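# Peel silicone mat off well plate into tray

## Task

Remove the silicone mat from the top of the well plate and place it in the tray, while the plate stays upright where it already is; the wells hold liquid, so the plate must not be tilted.

## Robot and tools

Robot: two UR7e-type six-joint arms, left_arm and right_arm, each ending in a parallel two-finger gripper (50 mm max opening). Joint order in every row and every result list: shoulder pan, shoulder lift, elbow, wrist 1, wrist 2, wrist 3. Angles are radians. Stated ranges: elbow -3.142 to 3.142, all other joints -6.283 to 6.283; real ends may differ by up to 0.010 rad. A call is refused if a target lies more than 0.010 rad beyond a range end and farther out than the joint currently is; a target past the real end is clipped, shown by the line "joint sent to its limit".

Frame: everything (hand positions, quaternions wxyz, velocities) is in the scene frame: origin at table-top height, midway between the nominal arm bases, +x out over the table, +z up, left_arm on the +y side. Calibrated bases: left_arm at (+0.043, +0.475, 0) m, right_arm at (-0.067, -0.457, 0) m, both turned only slightly about z. Printed hand poses may be off by a few cm. end_effector_position is the point between the finger pads; fingertips extend 17.5 mm farther. Fingers point along gripper +z and close along gripper x. A camera block juts about 10 cm toward gripper -y and turns with the hand.

Row format (used by execute_actions and move): one flat list of 18 numbers covering both arms, always all 18 even if one arm is idle. Numbers 1-6: left_arm absolute joint target angles (rad). 7-9: left gripper position, force_limit, speed. 10-15: right_arm absolute joint targets. 16-18: right gripper position, force_limit, speed. Gripper numbers are scaled -1 to +1. position: +1 fully open, about -0.65 pads touching, -1 means close until stopped by an object (use this to grip). force_limit: about 20 N per pad at -1, 102 N at 0, 185 N at +1. speed: 20 mm/s at -1, 85 at 0, 150 at +1. To keep a gripper unchanged, resend its last three numbers; 0 is a real command. force_limit and speed only apply after a position change of at least 0.01.

Tools:
- execute_actions(actions, cameras): actions is a list of actions; each action is a list of up to 15 rows, one per 1/30 s step; a short action repeats its last row. Each joint target may move at most 0.651 rad from the measured angle per step. Images are returned only for an empty actions list or when cameras are named.
- move(target, speed, blend, stop_force, zero, blocking, cameras): target is one 18-number row or a list of up to 15 rows (absolute joint targets, all rows sharing a 10 s budget). speed is the top speed in rad/s (0.01 to 3.14, default 0.5) of the joint with the farthest to go, one value or one per target. blend (rad) rounds corners between listed targets; 0 stops at each. stop_force (3 to 120 N, both arms) ends an arm's path when its wrist sensor feels that much push against its motion; use a slow speed for touches and leave it out when moving off a contact. Keep finger numbers identical across a list with stop_force. zero (default true) re-zeroes the sensor first. blocking=false returns after about 0.5 s while the move continues; a new move replaces it (not allowed with stop_force). Result adds a "move:" line: done, off_target, moving, held or fault, and limits=held if steps were withheld.
- wait(seconds 0 to 10): let time pass holding last commands.
- stop(): brake the running move; fingers keep going.
- zoom_image(camera, region [x0,y0,x1,y1] pixels, max 504x504): closer view of a camera's newest image.
- zero_wrist_force(arm): subtract the current wrist reading from later ones.
- read_manual(section "licences"): licence text only.
- finished_scene(scene): ends the current scene, given its number; irreversible, so only when the mat is in the tray and the plate is upright and in place.

Cameras: cam_high, cam_low, cam_left_wrist, cam_right_wrist, each 672x504.

Result lines: Joint positions, Joint velocities ("within noise" when still), Joint targets (what joints are being driven to now; resend these to hold still), joint torques (include arm weight; positive toward larger angle), Wrist force and Wrist torque in the hand's own axes plus a peak line, Tool commands, object_status per gripper (0 moving, 1 stopped while opening, 2 stopped while closing = holding, 3 reached position or pads met = likely nothing held), position_measured in counts (opening ≈ (250 - counts) × 0.202 mm). "joint command not followed" means the arm-to-arm clearance check altered targets.

Motion notes: joints top out near 3.14 rad/s; commands lag 0.09 to 0.22 s and fast motion can overshoot. Arms are stiff: even a small target past a firm contact can trigger a fault.

Avoid: contact torque at a load limit (138 N m on the first three joints, 25.7 N m on wrists) or about 150 N net force stops that arm for 10 s. Motors heat when holding loads, reaching far or pushing; MOTOR HOT appears at 70 °C and brakes set at 85 °C for 30-60 s. Do not slam or hard-press the table, the camera stand or the plate; do not let the arms or grippers press each other; do not drop the mat or release it while moving; nothing may end up off the table. Lift the mat gently (for example from an edge or corner) so the plate is not dragged or tipped, and keep the liquid-filled plate level. Loose objects may occasionally be nudged by an outside push.

Each tool is called after "Request:" as name([rows], argument=value, ...), one row to a line, values as JSON.

## Session

Request:
execute_actions(actions=[])

Scene clock: 0.00 s.
left_arm: end_effector_position=(+0.5364, -0.2846, +0.3009) position_measured=3 object_status=3 end_effector_quat_wxyz=(-0.213, -0.071, +0.892, -0.392) | right_arm: end_effector_position=(+0.4471, -0.4438, +0.1210) position_measured=3 object_status=3 end_effector_quat_wxyz=(-0.220, -0.261, +0.911, +0.229)
Joint positions: left_arm=[-0.979 -0.692 0.774 -2.239 -2.332 -2.915] | right_arm=[3.222 -2.048 -1.514 -1.697 1.935 -2.126]
Joint velocities: within noise
Joint torques (N m): no reading
Wrist force (N): no reading
Wrist torque (N m): no reading
Wrist force, peak (N): no reading
Joint targets: left_arm=[-0.979 -0.692 0.774 -2.239 -2.332 -2.915] | right_arm=[3.222 -2.048 -1.514 -1.697 1.935 -2.126]
Tool commands: left_gripper/position=+1.0 left_gripper/force_limit=+1.0 left_gripper/speed=+1.0 right_gripper/position=+1.0 right_gripper/force_limit=+1.0 right_gripper/speed=+1.0

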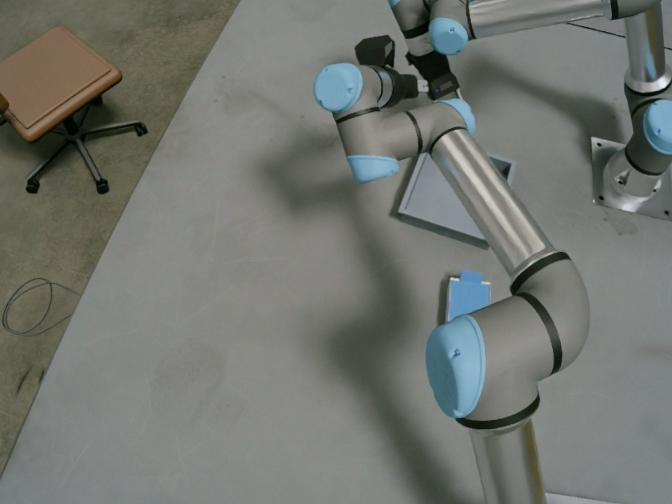

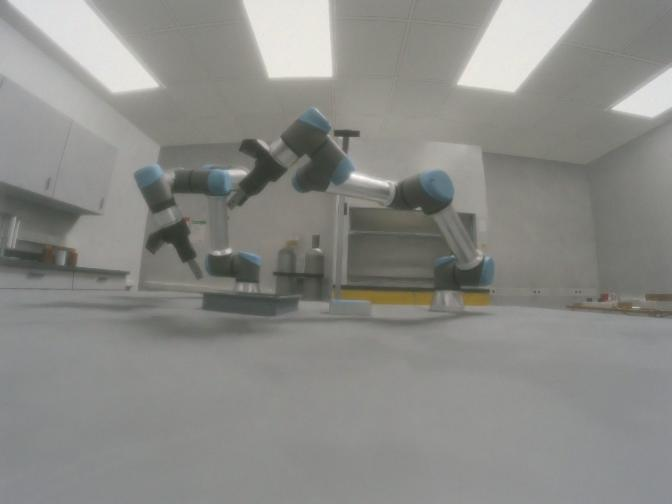

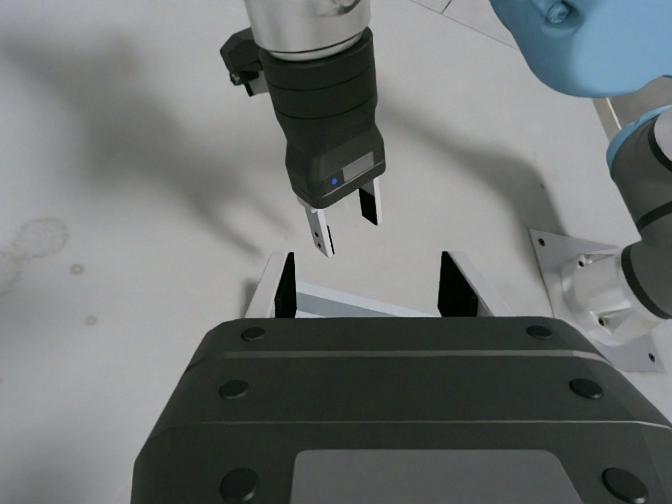

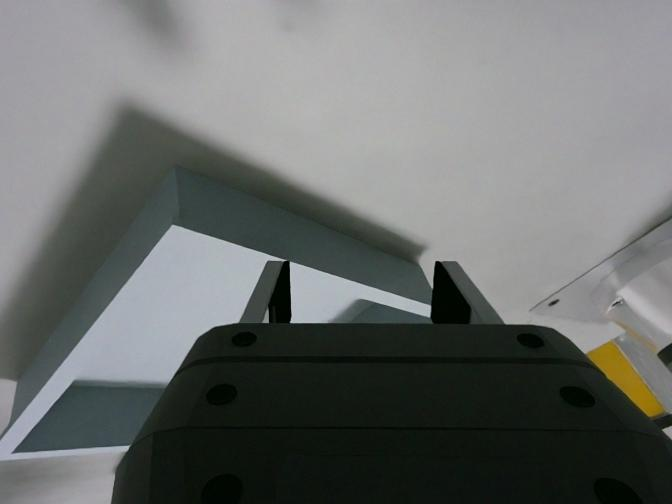

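Request:
move(target=[-1.337,-1.231,1.19,-1.53,-1.571,-2.872,1,1,1,3.222,-2.048,-1.514,-1.697,1.935,-2.126,1,1,1], speed=0.9, cameras=["all"])

Scene clock: 26.97 s.
left_arm: end_effector_position=(+0.3393, -0.1000, +0.3202) position_measured=3 object_status=3 end_effector_quat_wxyz=(+0.000, +0.000, +1.000, +0.000) | right_arm: end_effector_position=(+0.4472, -0.4437, +0.1213) position_measured=3 object_status=3 end_effector_quat_wxyz=(-0.220, -0.261, +0.912, +0.229)
Joint positions: left_arm=[-1.337 -1.231 1.19 -1.53 -1.571 -2.872] | right_arm=[3.222 -2.048 -1.514 -1.697 1.935 -2.126]
Joint torques (N m): left_arm=[-12.8 -52.46 -16.12 -1.66 2.52 1.92] | right_arm=[-6.7 50.04 32.79 2.6 1.98 2.16]
Wrist force (N): left_arm=[1.3 -0.6 -1.5] | right_arm=[-0.2 0.1 0.1]
Wrist torque (N m): left_arm=[-0.16 -0.24 -0.12] | right_arm=[0.01 0.03 -0.01]
Wrist force, peak (N): left_arm=[2.8 1.5 -1.9] | right_arm=[-0.4 -0.1 0.3]
Joint targets: left_arm=[-1.337 -1.231 1.190 -1.530 -1.571 -2.872] | right_arm=[3.222 -2.048 -1.514 -1.697 1.935 -2.126]
move: done

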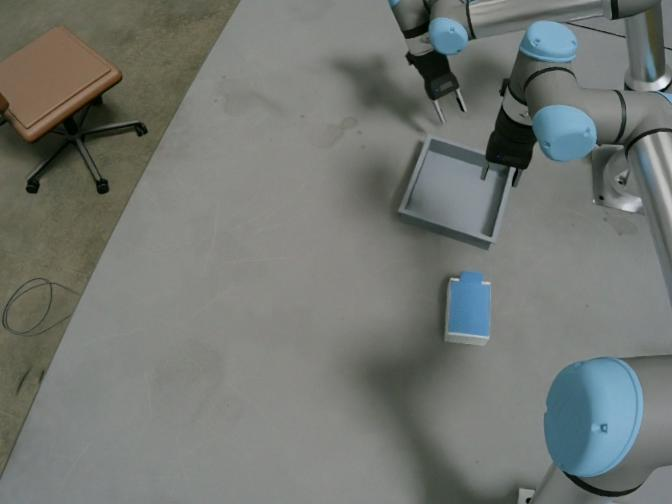

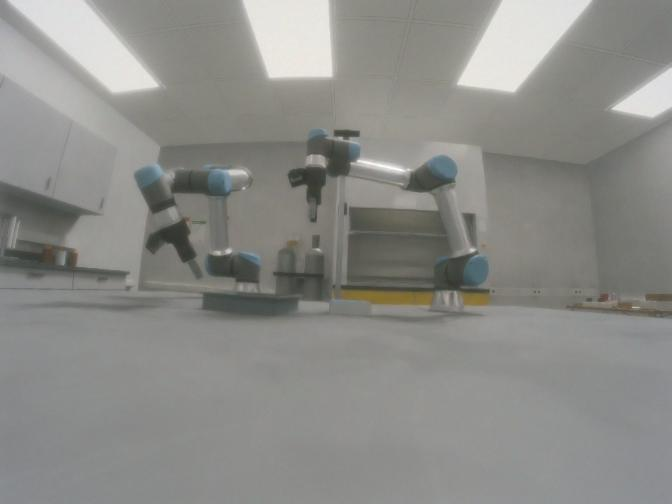

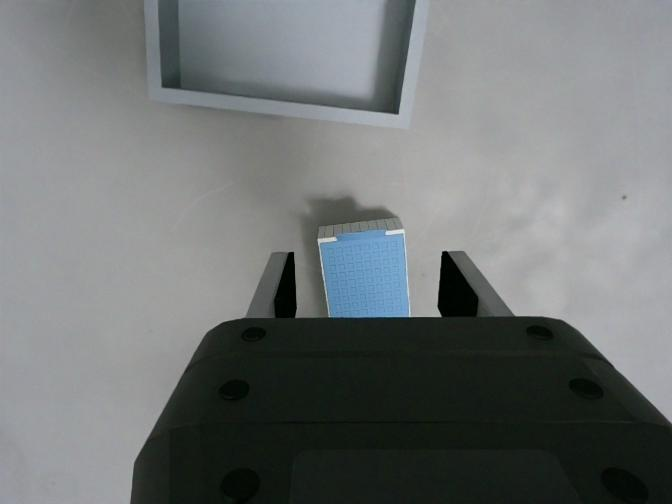

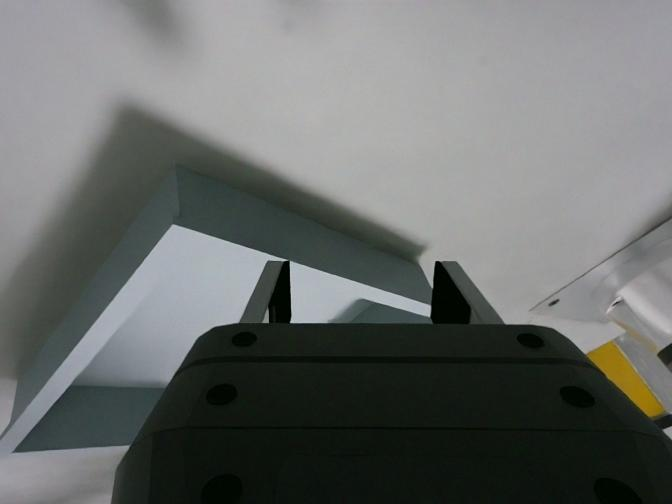

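Request:
zoom_image(camera="cam_left_wrist", region=[300, 200, 430, 320])

Request:
zoom_image(camera="cam_high", region=[420, 250, 520, 360])

Request:
zoom_image(camera="cam_low", region=[200, 270, 400, 340])

Scaled by 3.877 from the camera's 672x504 image, which has a finer 960x720 frame.

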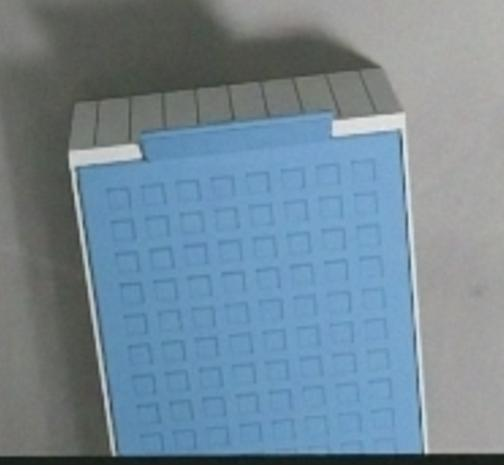

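Scaled by 4.582 from the camera's 672x504 image, which has a finer 960x720 frame.

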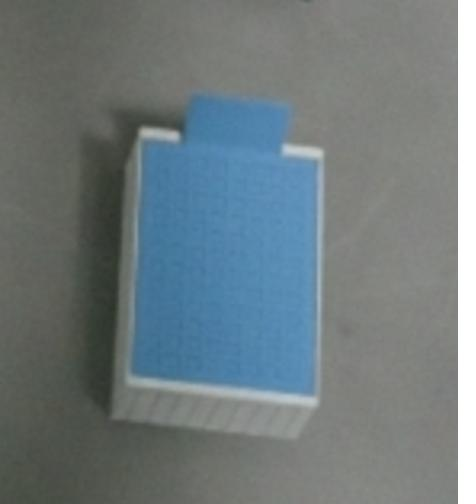

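Scaled by 2.520 from the camera's 672x504 image, which has a finer 960x720 frame.

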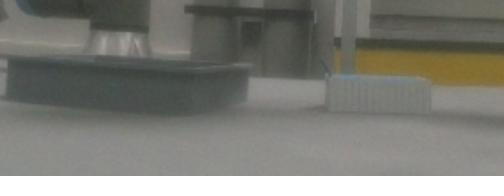

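Request:
move([
  [-1.2,-1.6,1.6,-1.56,-1.571,-1.2,1,1,1,3.59,-1.78,-1.82,-1.05,1.94,-2.2,0.47,1,1],
  [-1.093,-1.866,1.8915,-1.596,-1.571,0.514,1,1,1,3.964,-1.794,-2.135,-0.4115,1.9475,-2.326,0.47,1,1],
], speed=0.9, blend=0.15, cameras=["all"])

Scene clock: 69.00 s.
left_arm: end_effector_position=(+0.3393, +0.2198, +0.3000) position_measured=3 object_status=3 end_effector_quat_wxyz=(+0.000, +1.000, -0.001, +0.000) | right_arm: end_effector_position=(+0.3264, -0.0689, +0.1108) position_measured=83 object_status=3 end_effector_quat_wxyz=(-0.173, +0.718, -0.647, -0.192)
Joint positions: left_arm=[-1.093 -1.866 1.891 -1.596 -1.571 0.514] | right_arm=[3.964 -1.794 -2.135 -0.412 1.947 -2.326]
Joint torques (N m): left_arm=[13.31 -23.74 -14.95 -4.52 1.04 2] | right_arm=[6.86 21.04 12.93 4.79 2.01 -2.01]
Wrist force (N): left_arm=[1.3 -0.9 -1.7] | right_arm=[-2.3 0.2 0.4]
Wrist torque (N m): left_arm=[-0.21 -0.24 -0.09] | right_arm=[-0.18 0.61 0.20]
Wrist force, peak (N): left_arm=[1.5 -1.7 -1.4] | right_arm=[-2.6 0.8 0.7]
Joint targets: left_arm=[-1.093 -1.866 1.892 -1.596 -1.571 0.514] | right_arm=[3.964 -1.794 -2.135 -0.411 1.948 -2.326]
move: done

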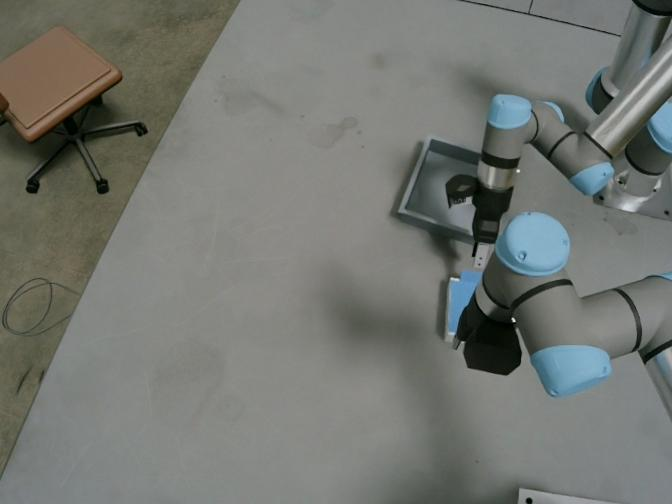

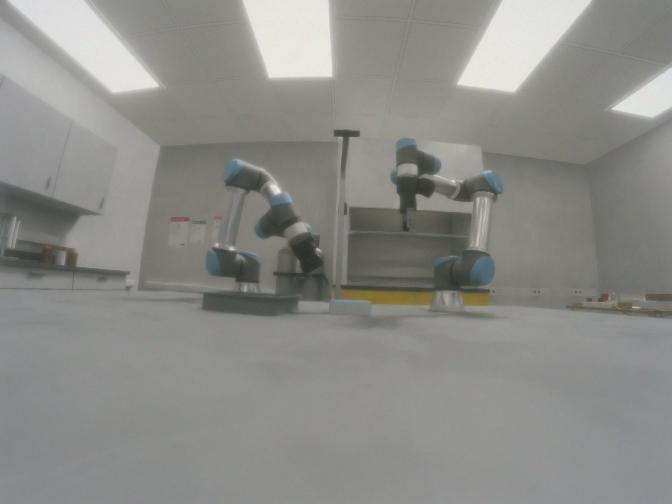

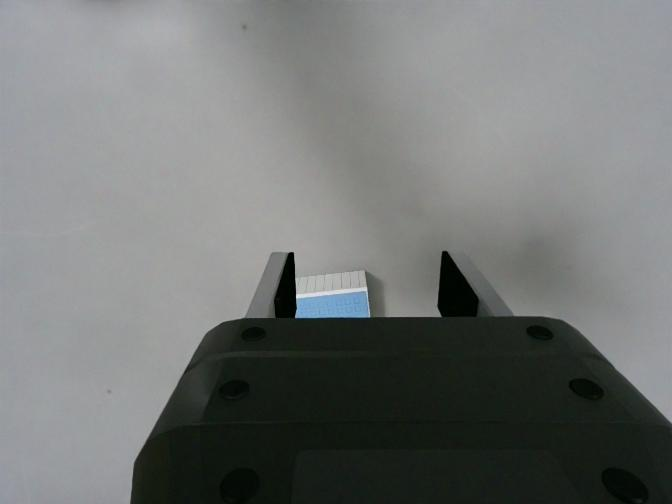

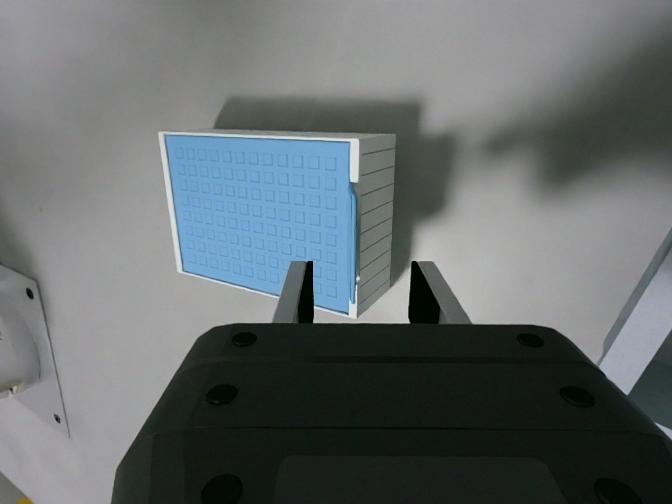

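Request:
move([
  [-1.093,-1.866,1.8915,-1.596,-1.571,0.514,1,1,1,4.003,-1.911,-2.137,-0.279,1.9334,-2.288,0.47,1,1],
  [-1.093,-1.866,1.8915,-1.596,-1.571,0.514,1,1,1,4.003,-1.911,-2.137,-0.279,1.9334,-2.288,-1,-0.6,-0.7],
], speed=0.15, cameras=["cam_right_wrist","cam_high"])

Scene clock: 77.37 s.
left_arm: end_effector_position=(+0.3393, +0.2198, +0.3000) position_measured=3 object_status=3 end_effector_quat_wxyz=(+0.000, +1.000, -0.001, +0.000) | right_arm: end_effector_position=(+0.3236, -0.0437, +0.0674) position_measured=242 object_status=2 end_effector_quat_wxyz=(-0.173, +0.718, -0.646, -0.192)
Joint positions: left_arm=[-1.093 -1.866 1.892 -1.596 -1.571 0.514] | right_arm=[4.003 -1.911 -2.137 -0.279 1.933 -2.288]
Joint torques (N m): left_arm=[13.12 -23.99 -15.69 -4.44 -0.8 1.85] | right_arm=[3.73 23.51 11.05 -1.18 -0.73 1.96]
Wrist force (N): left_arm=[1.7 -0.7 -1.8] | right_arm=[-12.5 0.9 -10.8]
Wrist torque (N m): left_arm=[-0.18 -0.31 -0.08] | right_arm=[-0.12 0.45 0.09]
Wrist force, peak (N): left_arm=[1.6 -0.6 -1.9] | right_arm=[-12.9 1.0 -10.8]
Joint targets: left_arm=[-1.093 -1.866 1.892 -1.596 -1.571 0.514] | right_arm=[4.003 -1.911 -2.137 -0.279 1.933 -2.288]
move: done
Images, in order (width x height): cam_high 672x504, cam_right_wrist 672x504.

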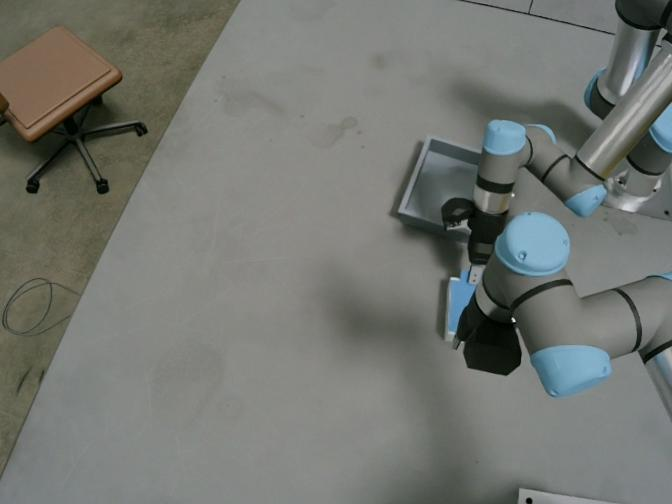

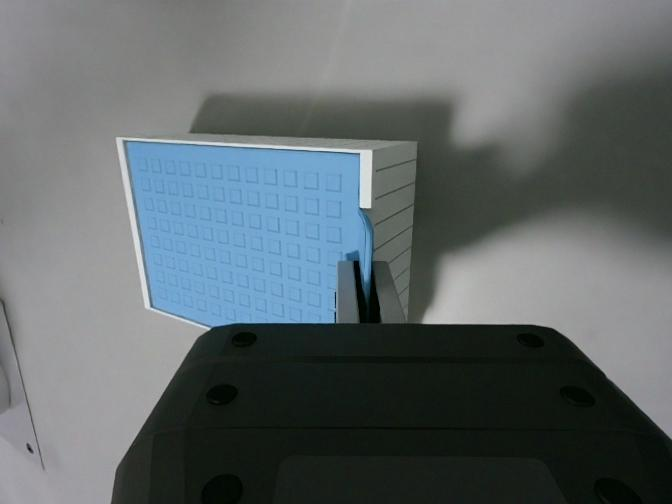

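Request:
move(target=[-0.5,-1.866,1.8915,-1.596,-1.571,0.514,1,1,1,4.003,-1.911,-2.137,-0.279,1.9334,-2.288,-1,-0.6,-0.7], speed=0.8)

Request:
move(target=[-0.5,-1.866,1.8915,-1.596,-1.571,0.514,1,1,1,4.032,-1.869,-2.086,-0.361,1.922,-2.26,-1,-0.6,-0.7], speed=0.04, cameras=["cam_right_wrist","cam_high"])

Request:
zoom_image(camera="cam_high", region=[420, 250, 520, 360])

Scene clock: 89.00 s.
left_arm: end_effector_position=(+0.4313, +0.4291, +0.3000) position_measured=3 object_status=3 end_effector_quat_wxyz=(+0.000, +0.957, +0.292, +0.000) | right_arm: end_effector_position=(+0.3236, -0.0437, +0.0674) position_measured=242 object_status=2 end_effector_quat_wxyz=(-0.173, +0.718, -0.646, -0.192)
Joint positions: left_arm=[-0.5 -1.866 1.892 -1.596 -1.571 0.514] | right_arm=[4.003 -1.911 -2.137 -0.279 1.933 -2.288]
Joint torques (N m): left_arm=[12.58 -18.56 -16.11 -3.42 -1.56 1.84] | right_arm=[-4.19 24.1 11.51 -1.14 -0.64 1.89]
Wrist force (N): left_arm=[1.5 -0.6 -1.6] | right_arm=[-13.1 0.8 -11.0]
Wrist torque (N m): left_arm=[-0.16 -0.27 -0.08] | right_arm=[-0.11 0.48 0.08]
Wrist force, peak (N): left_arm=[3.1 -2.8 -1.7] | right_arm=[-13.1 0.8 -11.0]
Joint targets: left_arm=[-0.500 -1.866 1.892 -1.596 -1.571 0.514] | right_arm=[4.003 -1.911 -2.137 -0.279 1.933 -2.288]
move: done

Scene clock: 91.37 s.
left_arm: end_effector_position=(+0.4313, +0.4292, +0.3000) position_measured=3 object_status=3 end_effector_quat_wxyz=(+0.000, +0.957, +0.292, +0.000) | right_arm: end_effector_position=(+0.3216, -0.0239, +0.0978) position_measured=242 object_status=2 end_effector_quat_wxyz=(-0.173, +0.718, -0.646, -0.192)
Joint positions: left_arm=[-0.5 -1.866 1.892 -1.596 -1.571 0.514] | right_arm=[4.032 -1.869 -2.086 -0.361 1.922 -2.26]
Joint torques (N m): left_arm=[12.73 -4.78 -17.62 -1.69 -1.39 1.94] | right_arm=[7.81 40.68 30.07 2.03 -0.79 2.02]
Wrist force (N): left_arm=[1.3 -0.7 -1.7] | right_arm=[-1.0 0.0 0.9]
Wrist torque (N m): left_arm=[-0.17 -0.25 -0.07] | right_arm=[-0.17 0.59 0.12]
Wrist force, peak (N): left_arm=[1.5 -1.0 -1.8] | right_arm=[-13.2 0.5 -10.9]
Joint targets: left_arm=[-0.500 -1.866 1.892 -1.596 -1.571 0.514] | right_arm=[4.032 -1.869 -2.086 -0.361 1.922 -2.260]
move: done
Images, in order (width x height): cam_high 672x504, cam_right_wrist 672x504.

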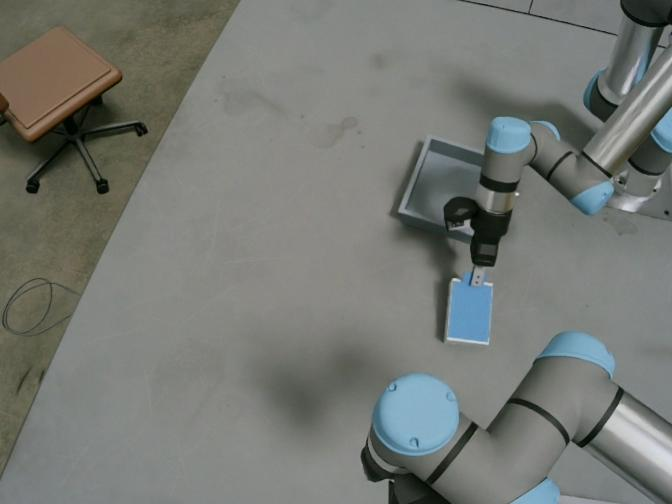

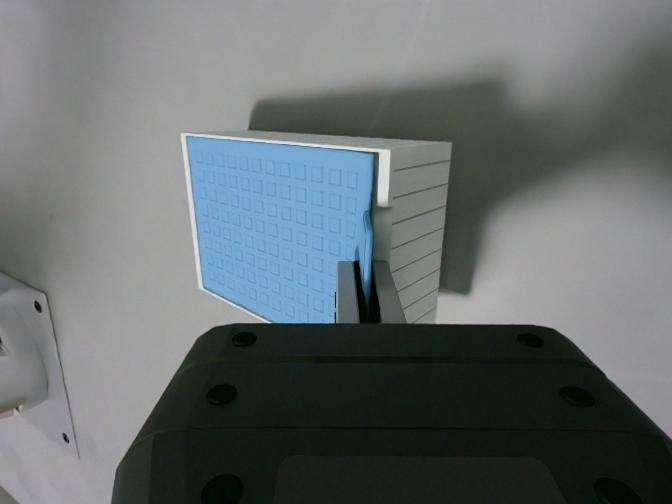

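Scaled by 4.582 from the camera's 672x504 image, which has a finer 960x720 frame.

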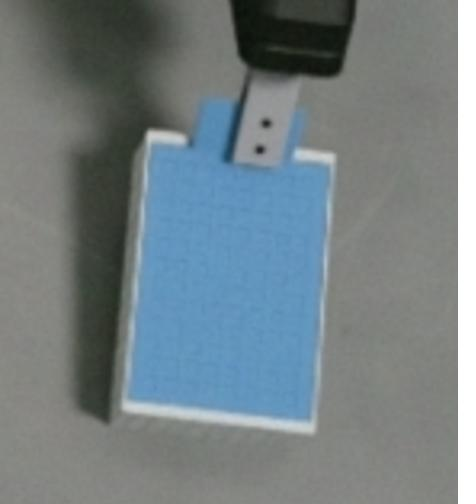

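Request:
zoom_image(camera="cam_right_wrist", region=[170, 110, 470, 335])

Request:
execute_actions(actions=[])

Request:
zoom_image(camera="cam_low", region=[270, 220, 420, 330])

Scaled by 1.680 from the camera's 672x504 image, which has a finer 960x720 frame.

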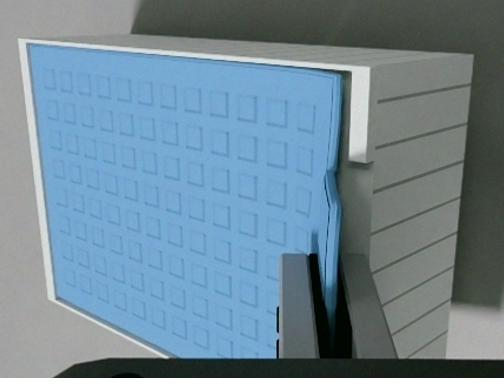

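Scene clock: 96.50 s.
left_arm: end_effector_position=(+0.4313, +0.4292, +0.3000) position_measured=3 object_status=3 end_effector_quat_wxyz=(+0.000, +0.957, +0.292, +0.000) | right_arm: end_effector_position=(+0.3216, -0.0239, +0.0978) position_measured=242 object_status=2 end_effector_quat_wxyz=(-0.173, +0.718, -0.646, -0.192)
Joint positions: left_arm=[-0.5 -1.866 1.892 -1.596 -1.571 0.514] | right_arm=[4.032 -1.869 -2.086 -0.361 1.922 -2.26]
Joint velocities: within noise
Joint torques (N m): left_arm=[12.79 -4.28 -18.86 -1.55 -1.12 1.89] | right_arm=[8.86 40.89 30.31 2.05 -0.54 1.96]
Wrist force (N): left_arm=[1.3 -0.8 -1.3] | right_arm=[-1.0 0.0 1.1]
Wrist torque (N m): left_arm=[-0.19 -0.25 -0.08] | right_arm=[-0.18 0.59 0.12]
Wrist force, peak (N): left_arm=[1.5 -0.8 -1.9] | right_arm=[-1.3 0.0 1.1]
Joint targets: left_arm=[-0.500 -1.866 1.892 -1.596 -1.571 0.514] | right_arm=[4.032 -1.869 -2.086 -0.361 1.922 -2.260]
Tool commands: left_gripper/position=+1.0 left_gripper/force_limit=+1.0 left_gripper/speed=+1.0 right_gripper/position=-1.0 right_gripper/force_limit=-0.6 right_gripper/speed=-0.7

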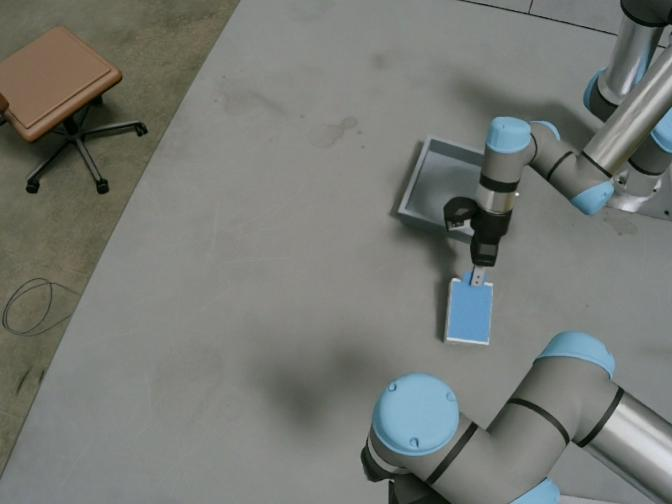

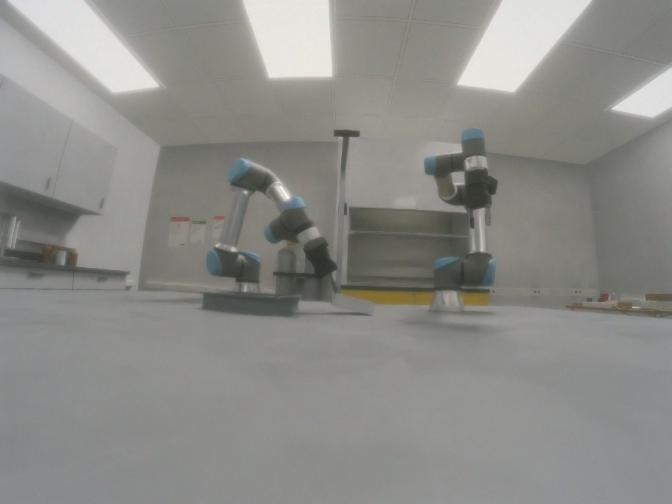

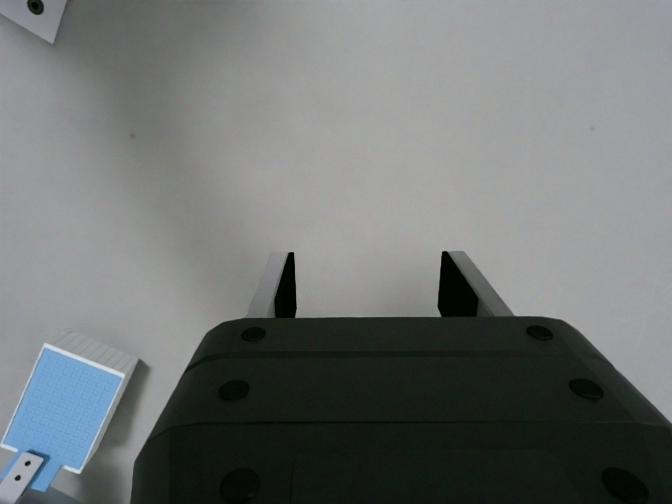

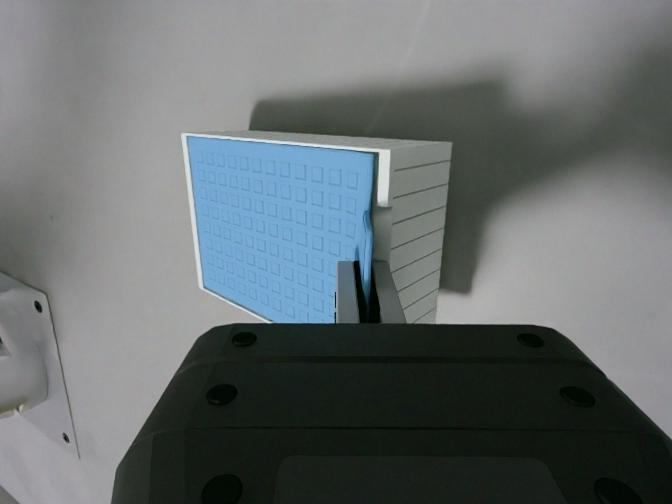

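Scaled by 3.360 from the camera's 672x504 image, which has a finer 960x720 frame.

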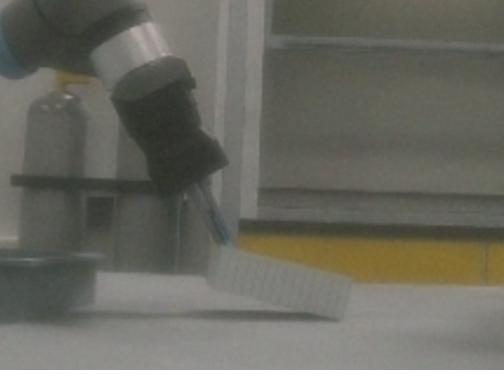

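Request:
move(target=[-1.142,-1.796,1.79,-1.565,-1.571,0.465,-1,1,1,4.003,-1.911,-2.137,-0.279,1.9334,-2.288,-1,-0.6,-0.7], speed=0.25, cameras=["all"])

Request:
zoom_image(camera="cam_low", region=[270, 220, 420, 330])

Request:
zoom_image(camera="cam_left_wrist", region=[250, 150, 450, 320])

Scene clock: 126.47 s.
left_arm: end_effector_position=(+0.3394, +0.1797, +0.3200) position_measured=255 object_status=3 end_effector_quat_wxyz=(+0.000, +1.000, -0.001, +0.000) | right_arm: end_effector_position=(+0.3236, -0.0437, +0.0674) position_measured=242 object_status=2 end_effector_quat_wxyz=(-0.173, +0.718, -0.646, -0.192)
Joint positions: left_arm=[-1.142 -1.796 1.79 -1.565 -1.571 0.465] | right_arm=[4.003 -1.911 -2.137 -0.279 1.933 -2.288]
Joint torques (N m): left_arm=[-12.21 -7.62 -35.08 -1.41 -0.76 -1.73] | right_arm=[-7.93 16.59 2.92 1.73 -0.19 -2.08]
Wrist force (N): left_arm=[1.3 -0.6 -1.6] | right_arm=[-12.8 -0.5 -10.6]
Wrist torque (N m): left_arm=[-0.16 -0.23 0.05] | right_arm=[-0.21 0.39 0.19]
Wrist force, peak (N): left_arm=[1.8 -1.7 -1.8] | right_arm=[-12.8 -0.5 -10.6]
Joint targets: left_arm=[-1.142 -1.796 1.790 -1.565 -1.571 0.465] | right_arm=[4.003 -1.911 -2.137 -0.279 1.933 -2.288]
move: done

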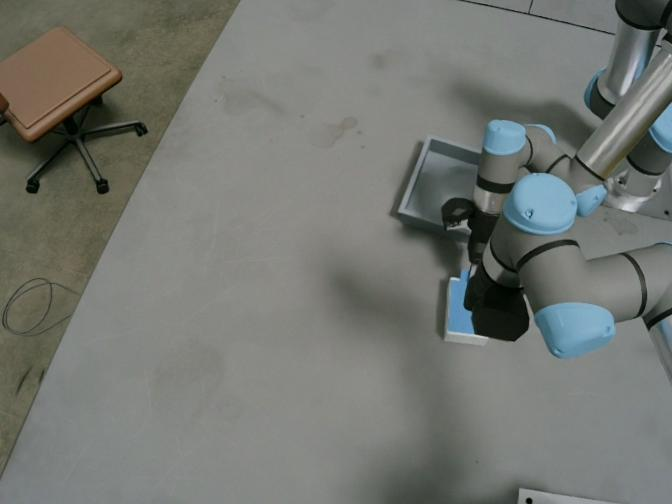

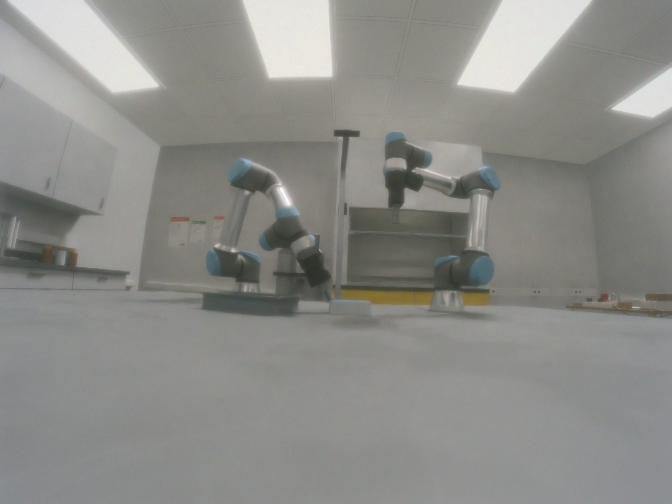

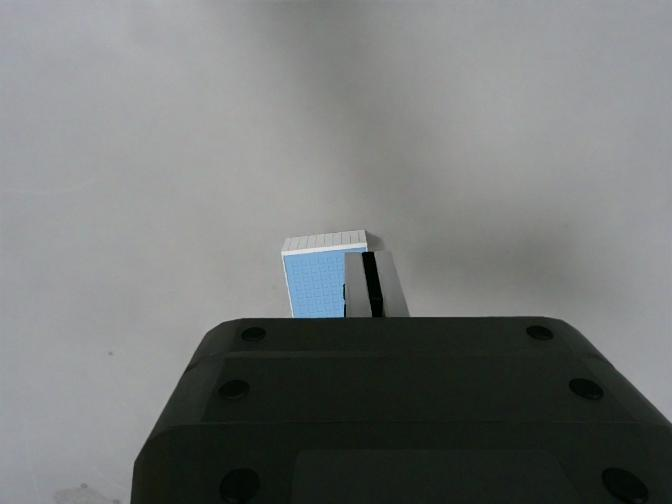

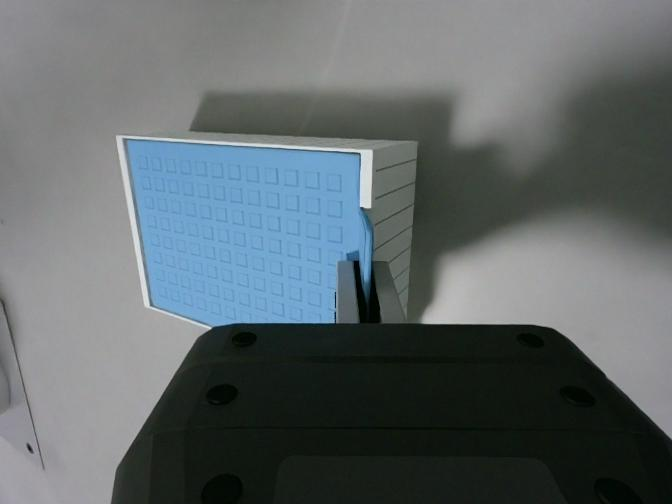

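Scaled by 3.360 from the camera's 672x504 image, which has a finer 960x720 frame.

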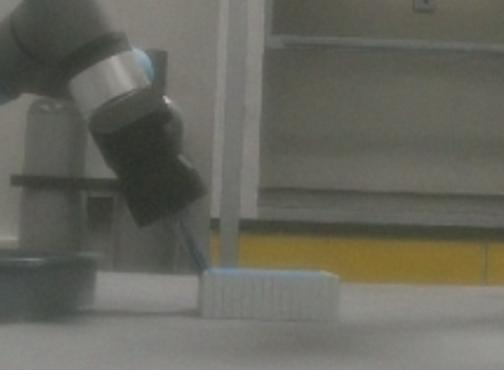

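Scaled by 2.520 from the camera's 672x504 image, which has a finer 960x720 frame.

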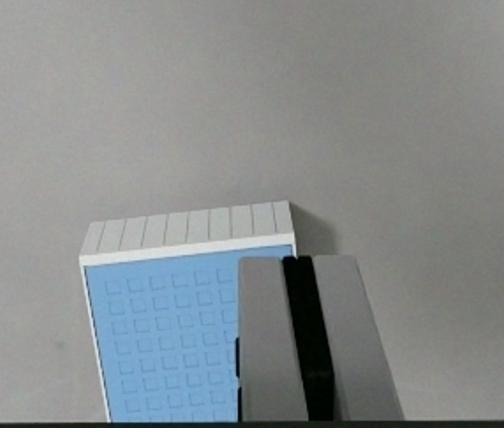

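Request:
move([
  [-1.76,-1.65,2.1848,-2.1576,-0.9,-0.333,-1,1,1,4.003,-1.911,-2.137,-0.279,1.9334,-2.288,-1,-0.6,-0.7],
  [-1.76,-1.3865,2.1848,-2.1576,-0.8998,-0.3326,-1,1,1,4.003,-1.911,-2.137,-0.279,1.9334,-2.288,-1,-0.6,-0.7],
], speed=[0.7,0.3], blend=0.05, cameras=["all"])

Request:
zoom_image(camera="cam_left_wrist", region=[230, 170, 470, 330])

Scene clock: 153.67 s.
left_arm: end_effector_position=(+0.2711, +0.0283, +0.0801) position_measured=255 object_status=3 end_effector_quat_wxyz=(-0.018, +0.938, +0.049, +0.342) | right_arm: end_effector_position=(+0.3236, -0.0437, +0.0674) position_measured=242 object_status=2 end_effector_quat_wxyz=(-0.173, +0.718, -0.646, -0.192)
Joint positions: left_arm=[-1.76 -1.387 2.185 -2.158 -0.9 -0.333] | right_arm=[4.003 -1.911 -2.137 -0.279 1.933 -2.288]
Joint torques (N m): left_arm=[-10.99 -20.11 -10.91 -4.15 4.04 1.58] | right_arm=[-9.11 15.29 2.84 -0.45 -2.45 -1.92]
Wrist force (N): left_arm=[0.9 -0.1 -1.3] | right_arm=[-13.5 -0.4 -11.1]
Wrist torque (N m): left_arm=[-0.01 -0.21 -0.07] | right_arm=[-0.18 0.41 0.18]
Wrist force, peak (N): left_arm=[2.0 -2.4 -3.0] | right_arm=[-13.4 -0.4 -11.3]
Joint targets: left_arm=[-1.760 -1.387 2.185 -2.158 -0.900 -0.333] | right_arm=[4.003 -1.911 -2.137 -0.279 1.933 -2.288]
move: done

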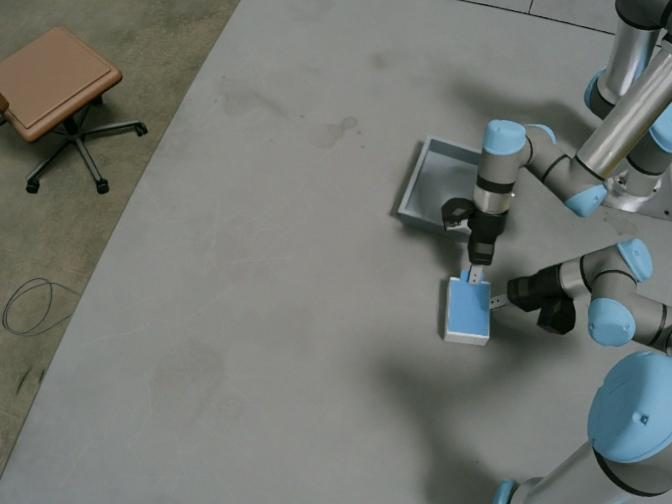

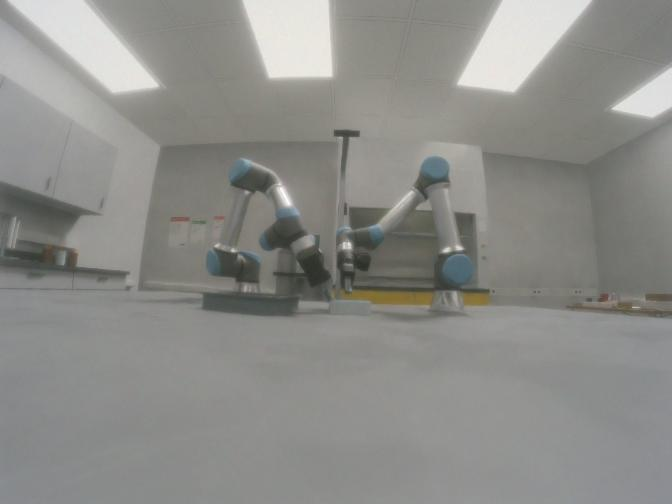

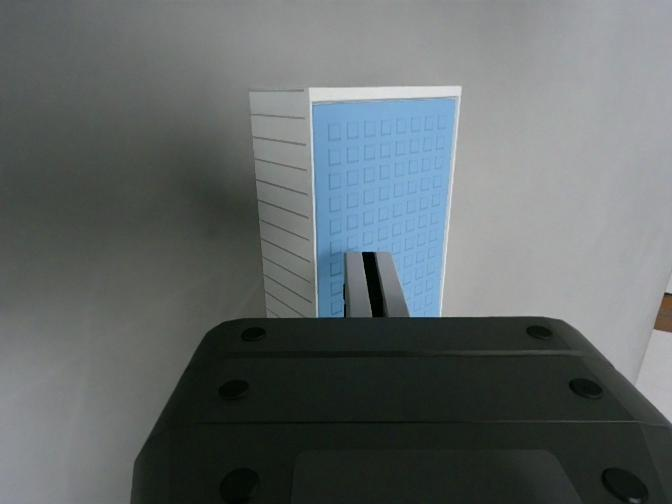

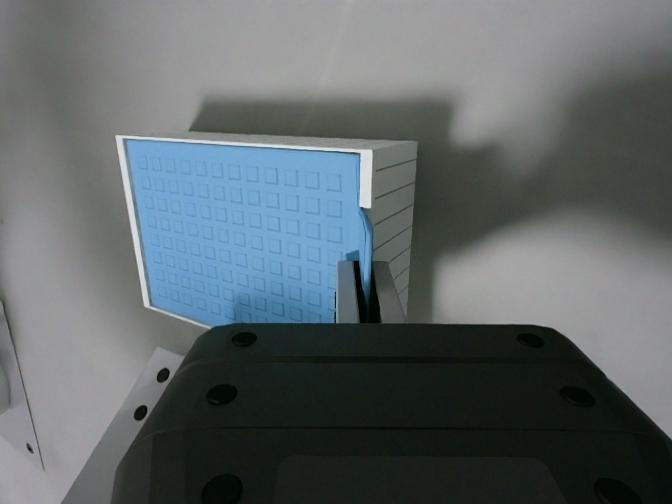

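Scaled by 2.100 from the camera's 672x504 image, which has a finer 960x720 frame.

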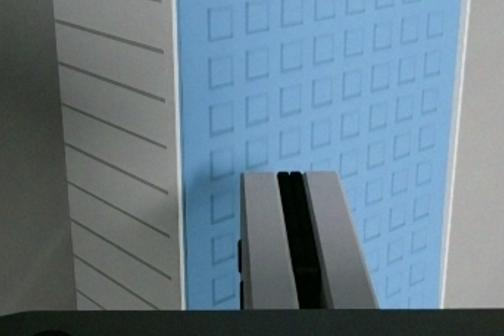

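Request:
move([
  [-1.7525,-1.3865,2.1848,-2.1636,-0.8983,-0.3229,-1,1,1,4.003,-1.911,-2.137,-0.279,1.9334,-2.288,-1,-0.6,-0.7],
  [-1.7525,-1.3624,2.195,-2.198,-0.8983,-0.3229,-1,1,1,4.003,-1.911,-2.137,-0.279,1.9334,-2.288,-1,-0.6,-0.7],
], speed=0.05, stop_force=25, cameras=["cam_left_wrist","cam_right_wrist"])

Request:
zoom_image(camera="cam_left_wrist", region=[230, 170, 470, 330])

Scene clock: 166.93 s.
left_arm: end_effector_position=(+0.2745, +0.0283, +0.0694) position_measured=255 object_status=3 end_effector_quat_wxyz=(-0.018, +0.938, +0.049, +0.342) | right_arm: end_effector_position=(+0.3236, -0.0437, +0.0674) position_measured=242 object_status=2 end_effector_quat_wxyz=(-0.173, +0.718, -0.646, -0.192)
Joint positions: left_arm=[-1.752 -1.362 2.195 -2.198 -0.898 -0.323] | right_arm=[4.003 -1.911 -2.137 -0.279 1.933 -2.288]
Joint torques (N m): left_arm=[12.9 -20.11 -6.56 -4.02 4.22 1.88] | right_arm=[-9.07 15.46 2.5 -0.63 -2.58 -1.91]
Wrist force (N): left_arm=[1.0 -0.3 -1.3] | right_arm=[-13.4 -0.6 -10.9]
Wrist torque (N m): left_arm=[-0.04 -0.22 -0.22] | right_arm=[-0.21 0.40 0.19]
Wrist force, peak (N): left_arm=[1.5 -0.4 -1.6] | right_arm=[-13.5 -0.6 -11.1]
Joint targets: left_arm=[-1.753 -1.362 2.195 -2.198 -0.898 -0.323] | right_arm=[4.003 -1.911 -2.137 -0.279 1.933 -2.288]
move: done
Images, in order (width x height): cam_left_wrist 672x504, cam_right_wrist 672x504.

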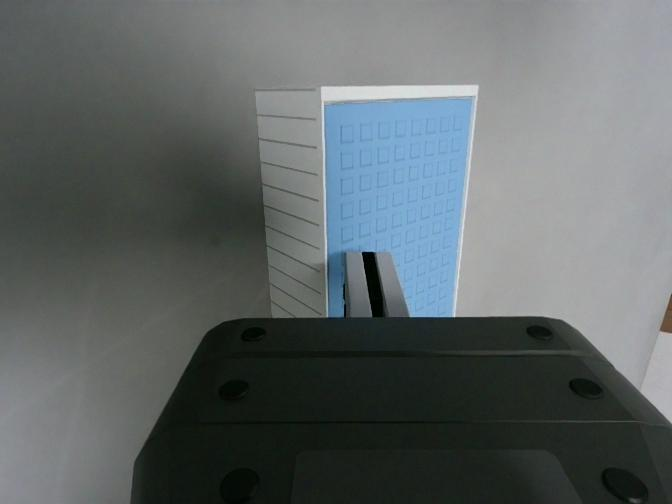

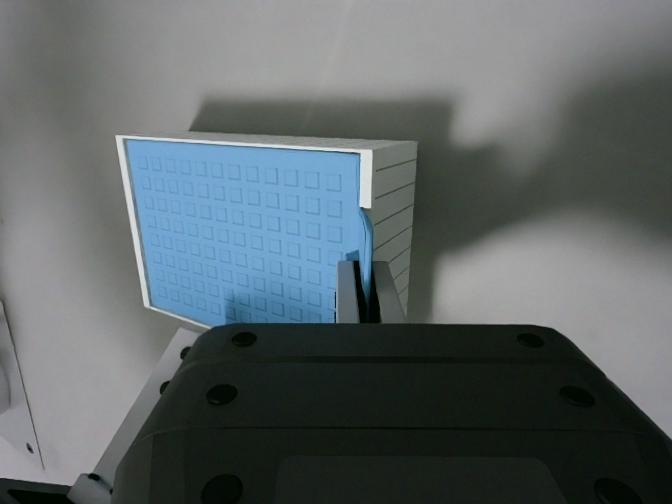

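Scaled by 2.100 from the camera's 672x504 image, which has a finer 960x720 frame.

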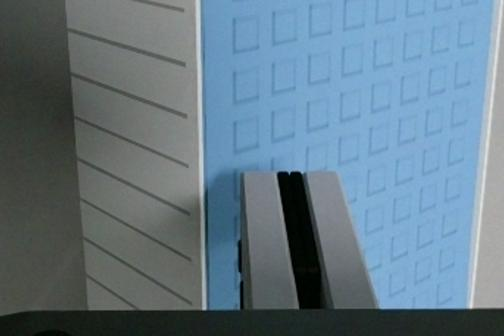

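Request:
move([
  [-1.7542,-1.3612,2.1955,-2.1978,-0.8986,-0.325,-1,1,1,4.003,-1.911,-2.137,-0.279,1.9334,-2.288,-1,-0.6,-0.7],
  [-1.7542,-1.3392,2.2052,-2.2299,-0.8986,-0.325,-1,1,1,4.003,-1.911,-2.137,-0.279,1.9334,-2.288,-1,-0.6,-0.7],
], speed=0.02, stop_force=30, cameras=["cam_left_wrist","cam_right_wrist","cam_high"])

Request:
zoom_image(camera="cam_left_wrist", region=[230, 170, 470, 330])

Scene clock: 174.90 s.
left_arm: end_effector_position=(+0.2737, +0.0284, +0.0592) position_measured=255 object_status=3 end_effector_quat_wxyz=(-0.018, +0.938, +0.049, +0.342) | right_arm: end_effector_position=(+0.3236, -0.0437, +0.0674) position_measured=242 object_status=2 end_effector_quat_wxyz=(-0.173, +0.718, -0.646, -0.192)
Joint positions: left_arm=[-1.754 -1.341 2.204 -2.228 -0.899 -0.325] | right_arm=[4.003 -1.911 -2.137 -0.279 1.933 -2.288]
Joint torques (N m): left_arm=[-9 -28.63 -17.83 0.66 -5.01 -1.73] | right_arm=[-9.41 16.33 3.1 -0.59 -2.58 -1.74]
Wrist force (N): left_arm=[17.2 -0.2 -22.5] | right_arm=[-13.3 -0.5 -10.9]
Wrist torque (N m): left_arm=[-0.01 -0.06 -0.05] | right_arm=[-0.19 0.37 0.19]
Wrist force, peak (N): left_arm=[23.5 -11.0 -37.8] | right_arm=[-13.5 -0.4 -11.1]
Joint targets: left_arm=[-1.754 -1.341 2.204 -2.228 -0.899 -0.325] | right_arm=[4.003 -1.911 -2.137 -0.279 1.933 -2.288]
move: contact (left_arm); path passed 1 of 2 targets
Images, in order (width x height): cam_high 672x504, cam_left_wrist 672x504, cam_right_wrist 672x504.

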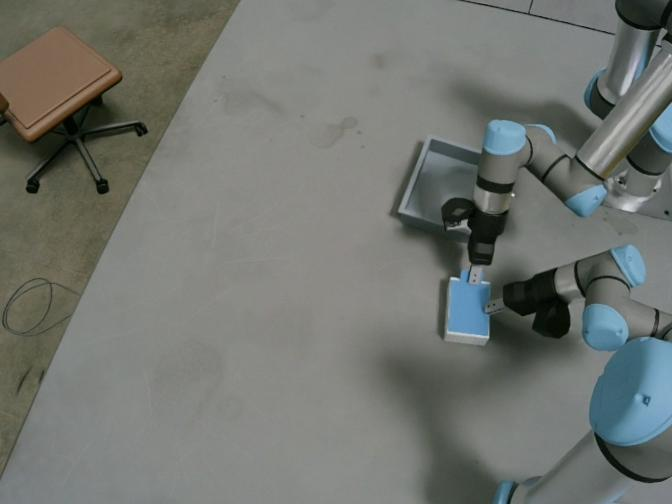

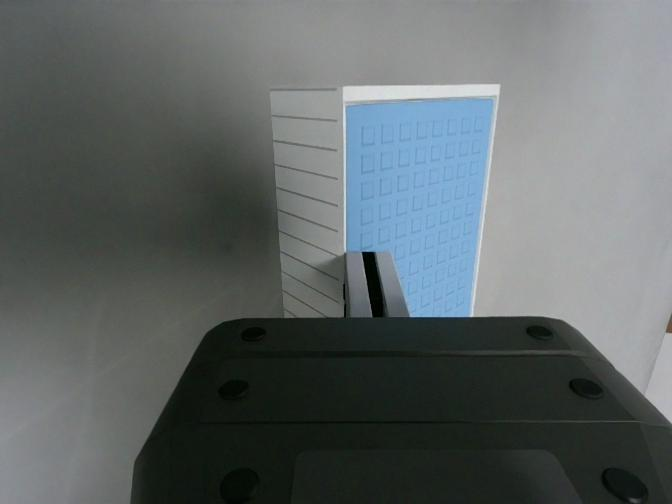

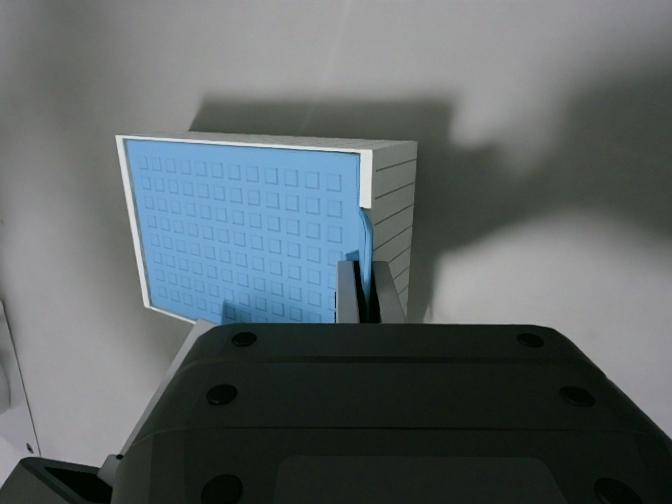

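Scaled by 2.100 from the camera's 672x504 image, which has a finer 960x720 frame.

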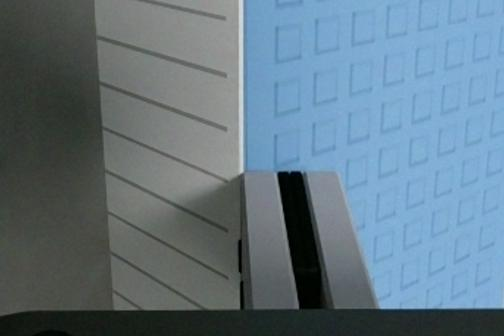

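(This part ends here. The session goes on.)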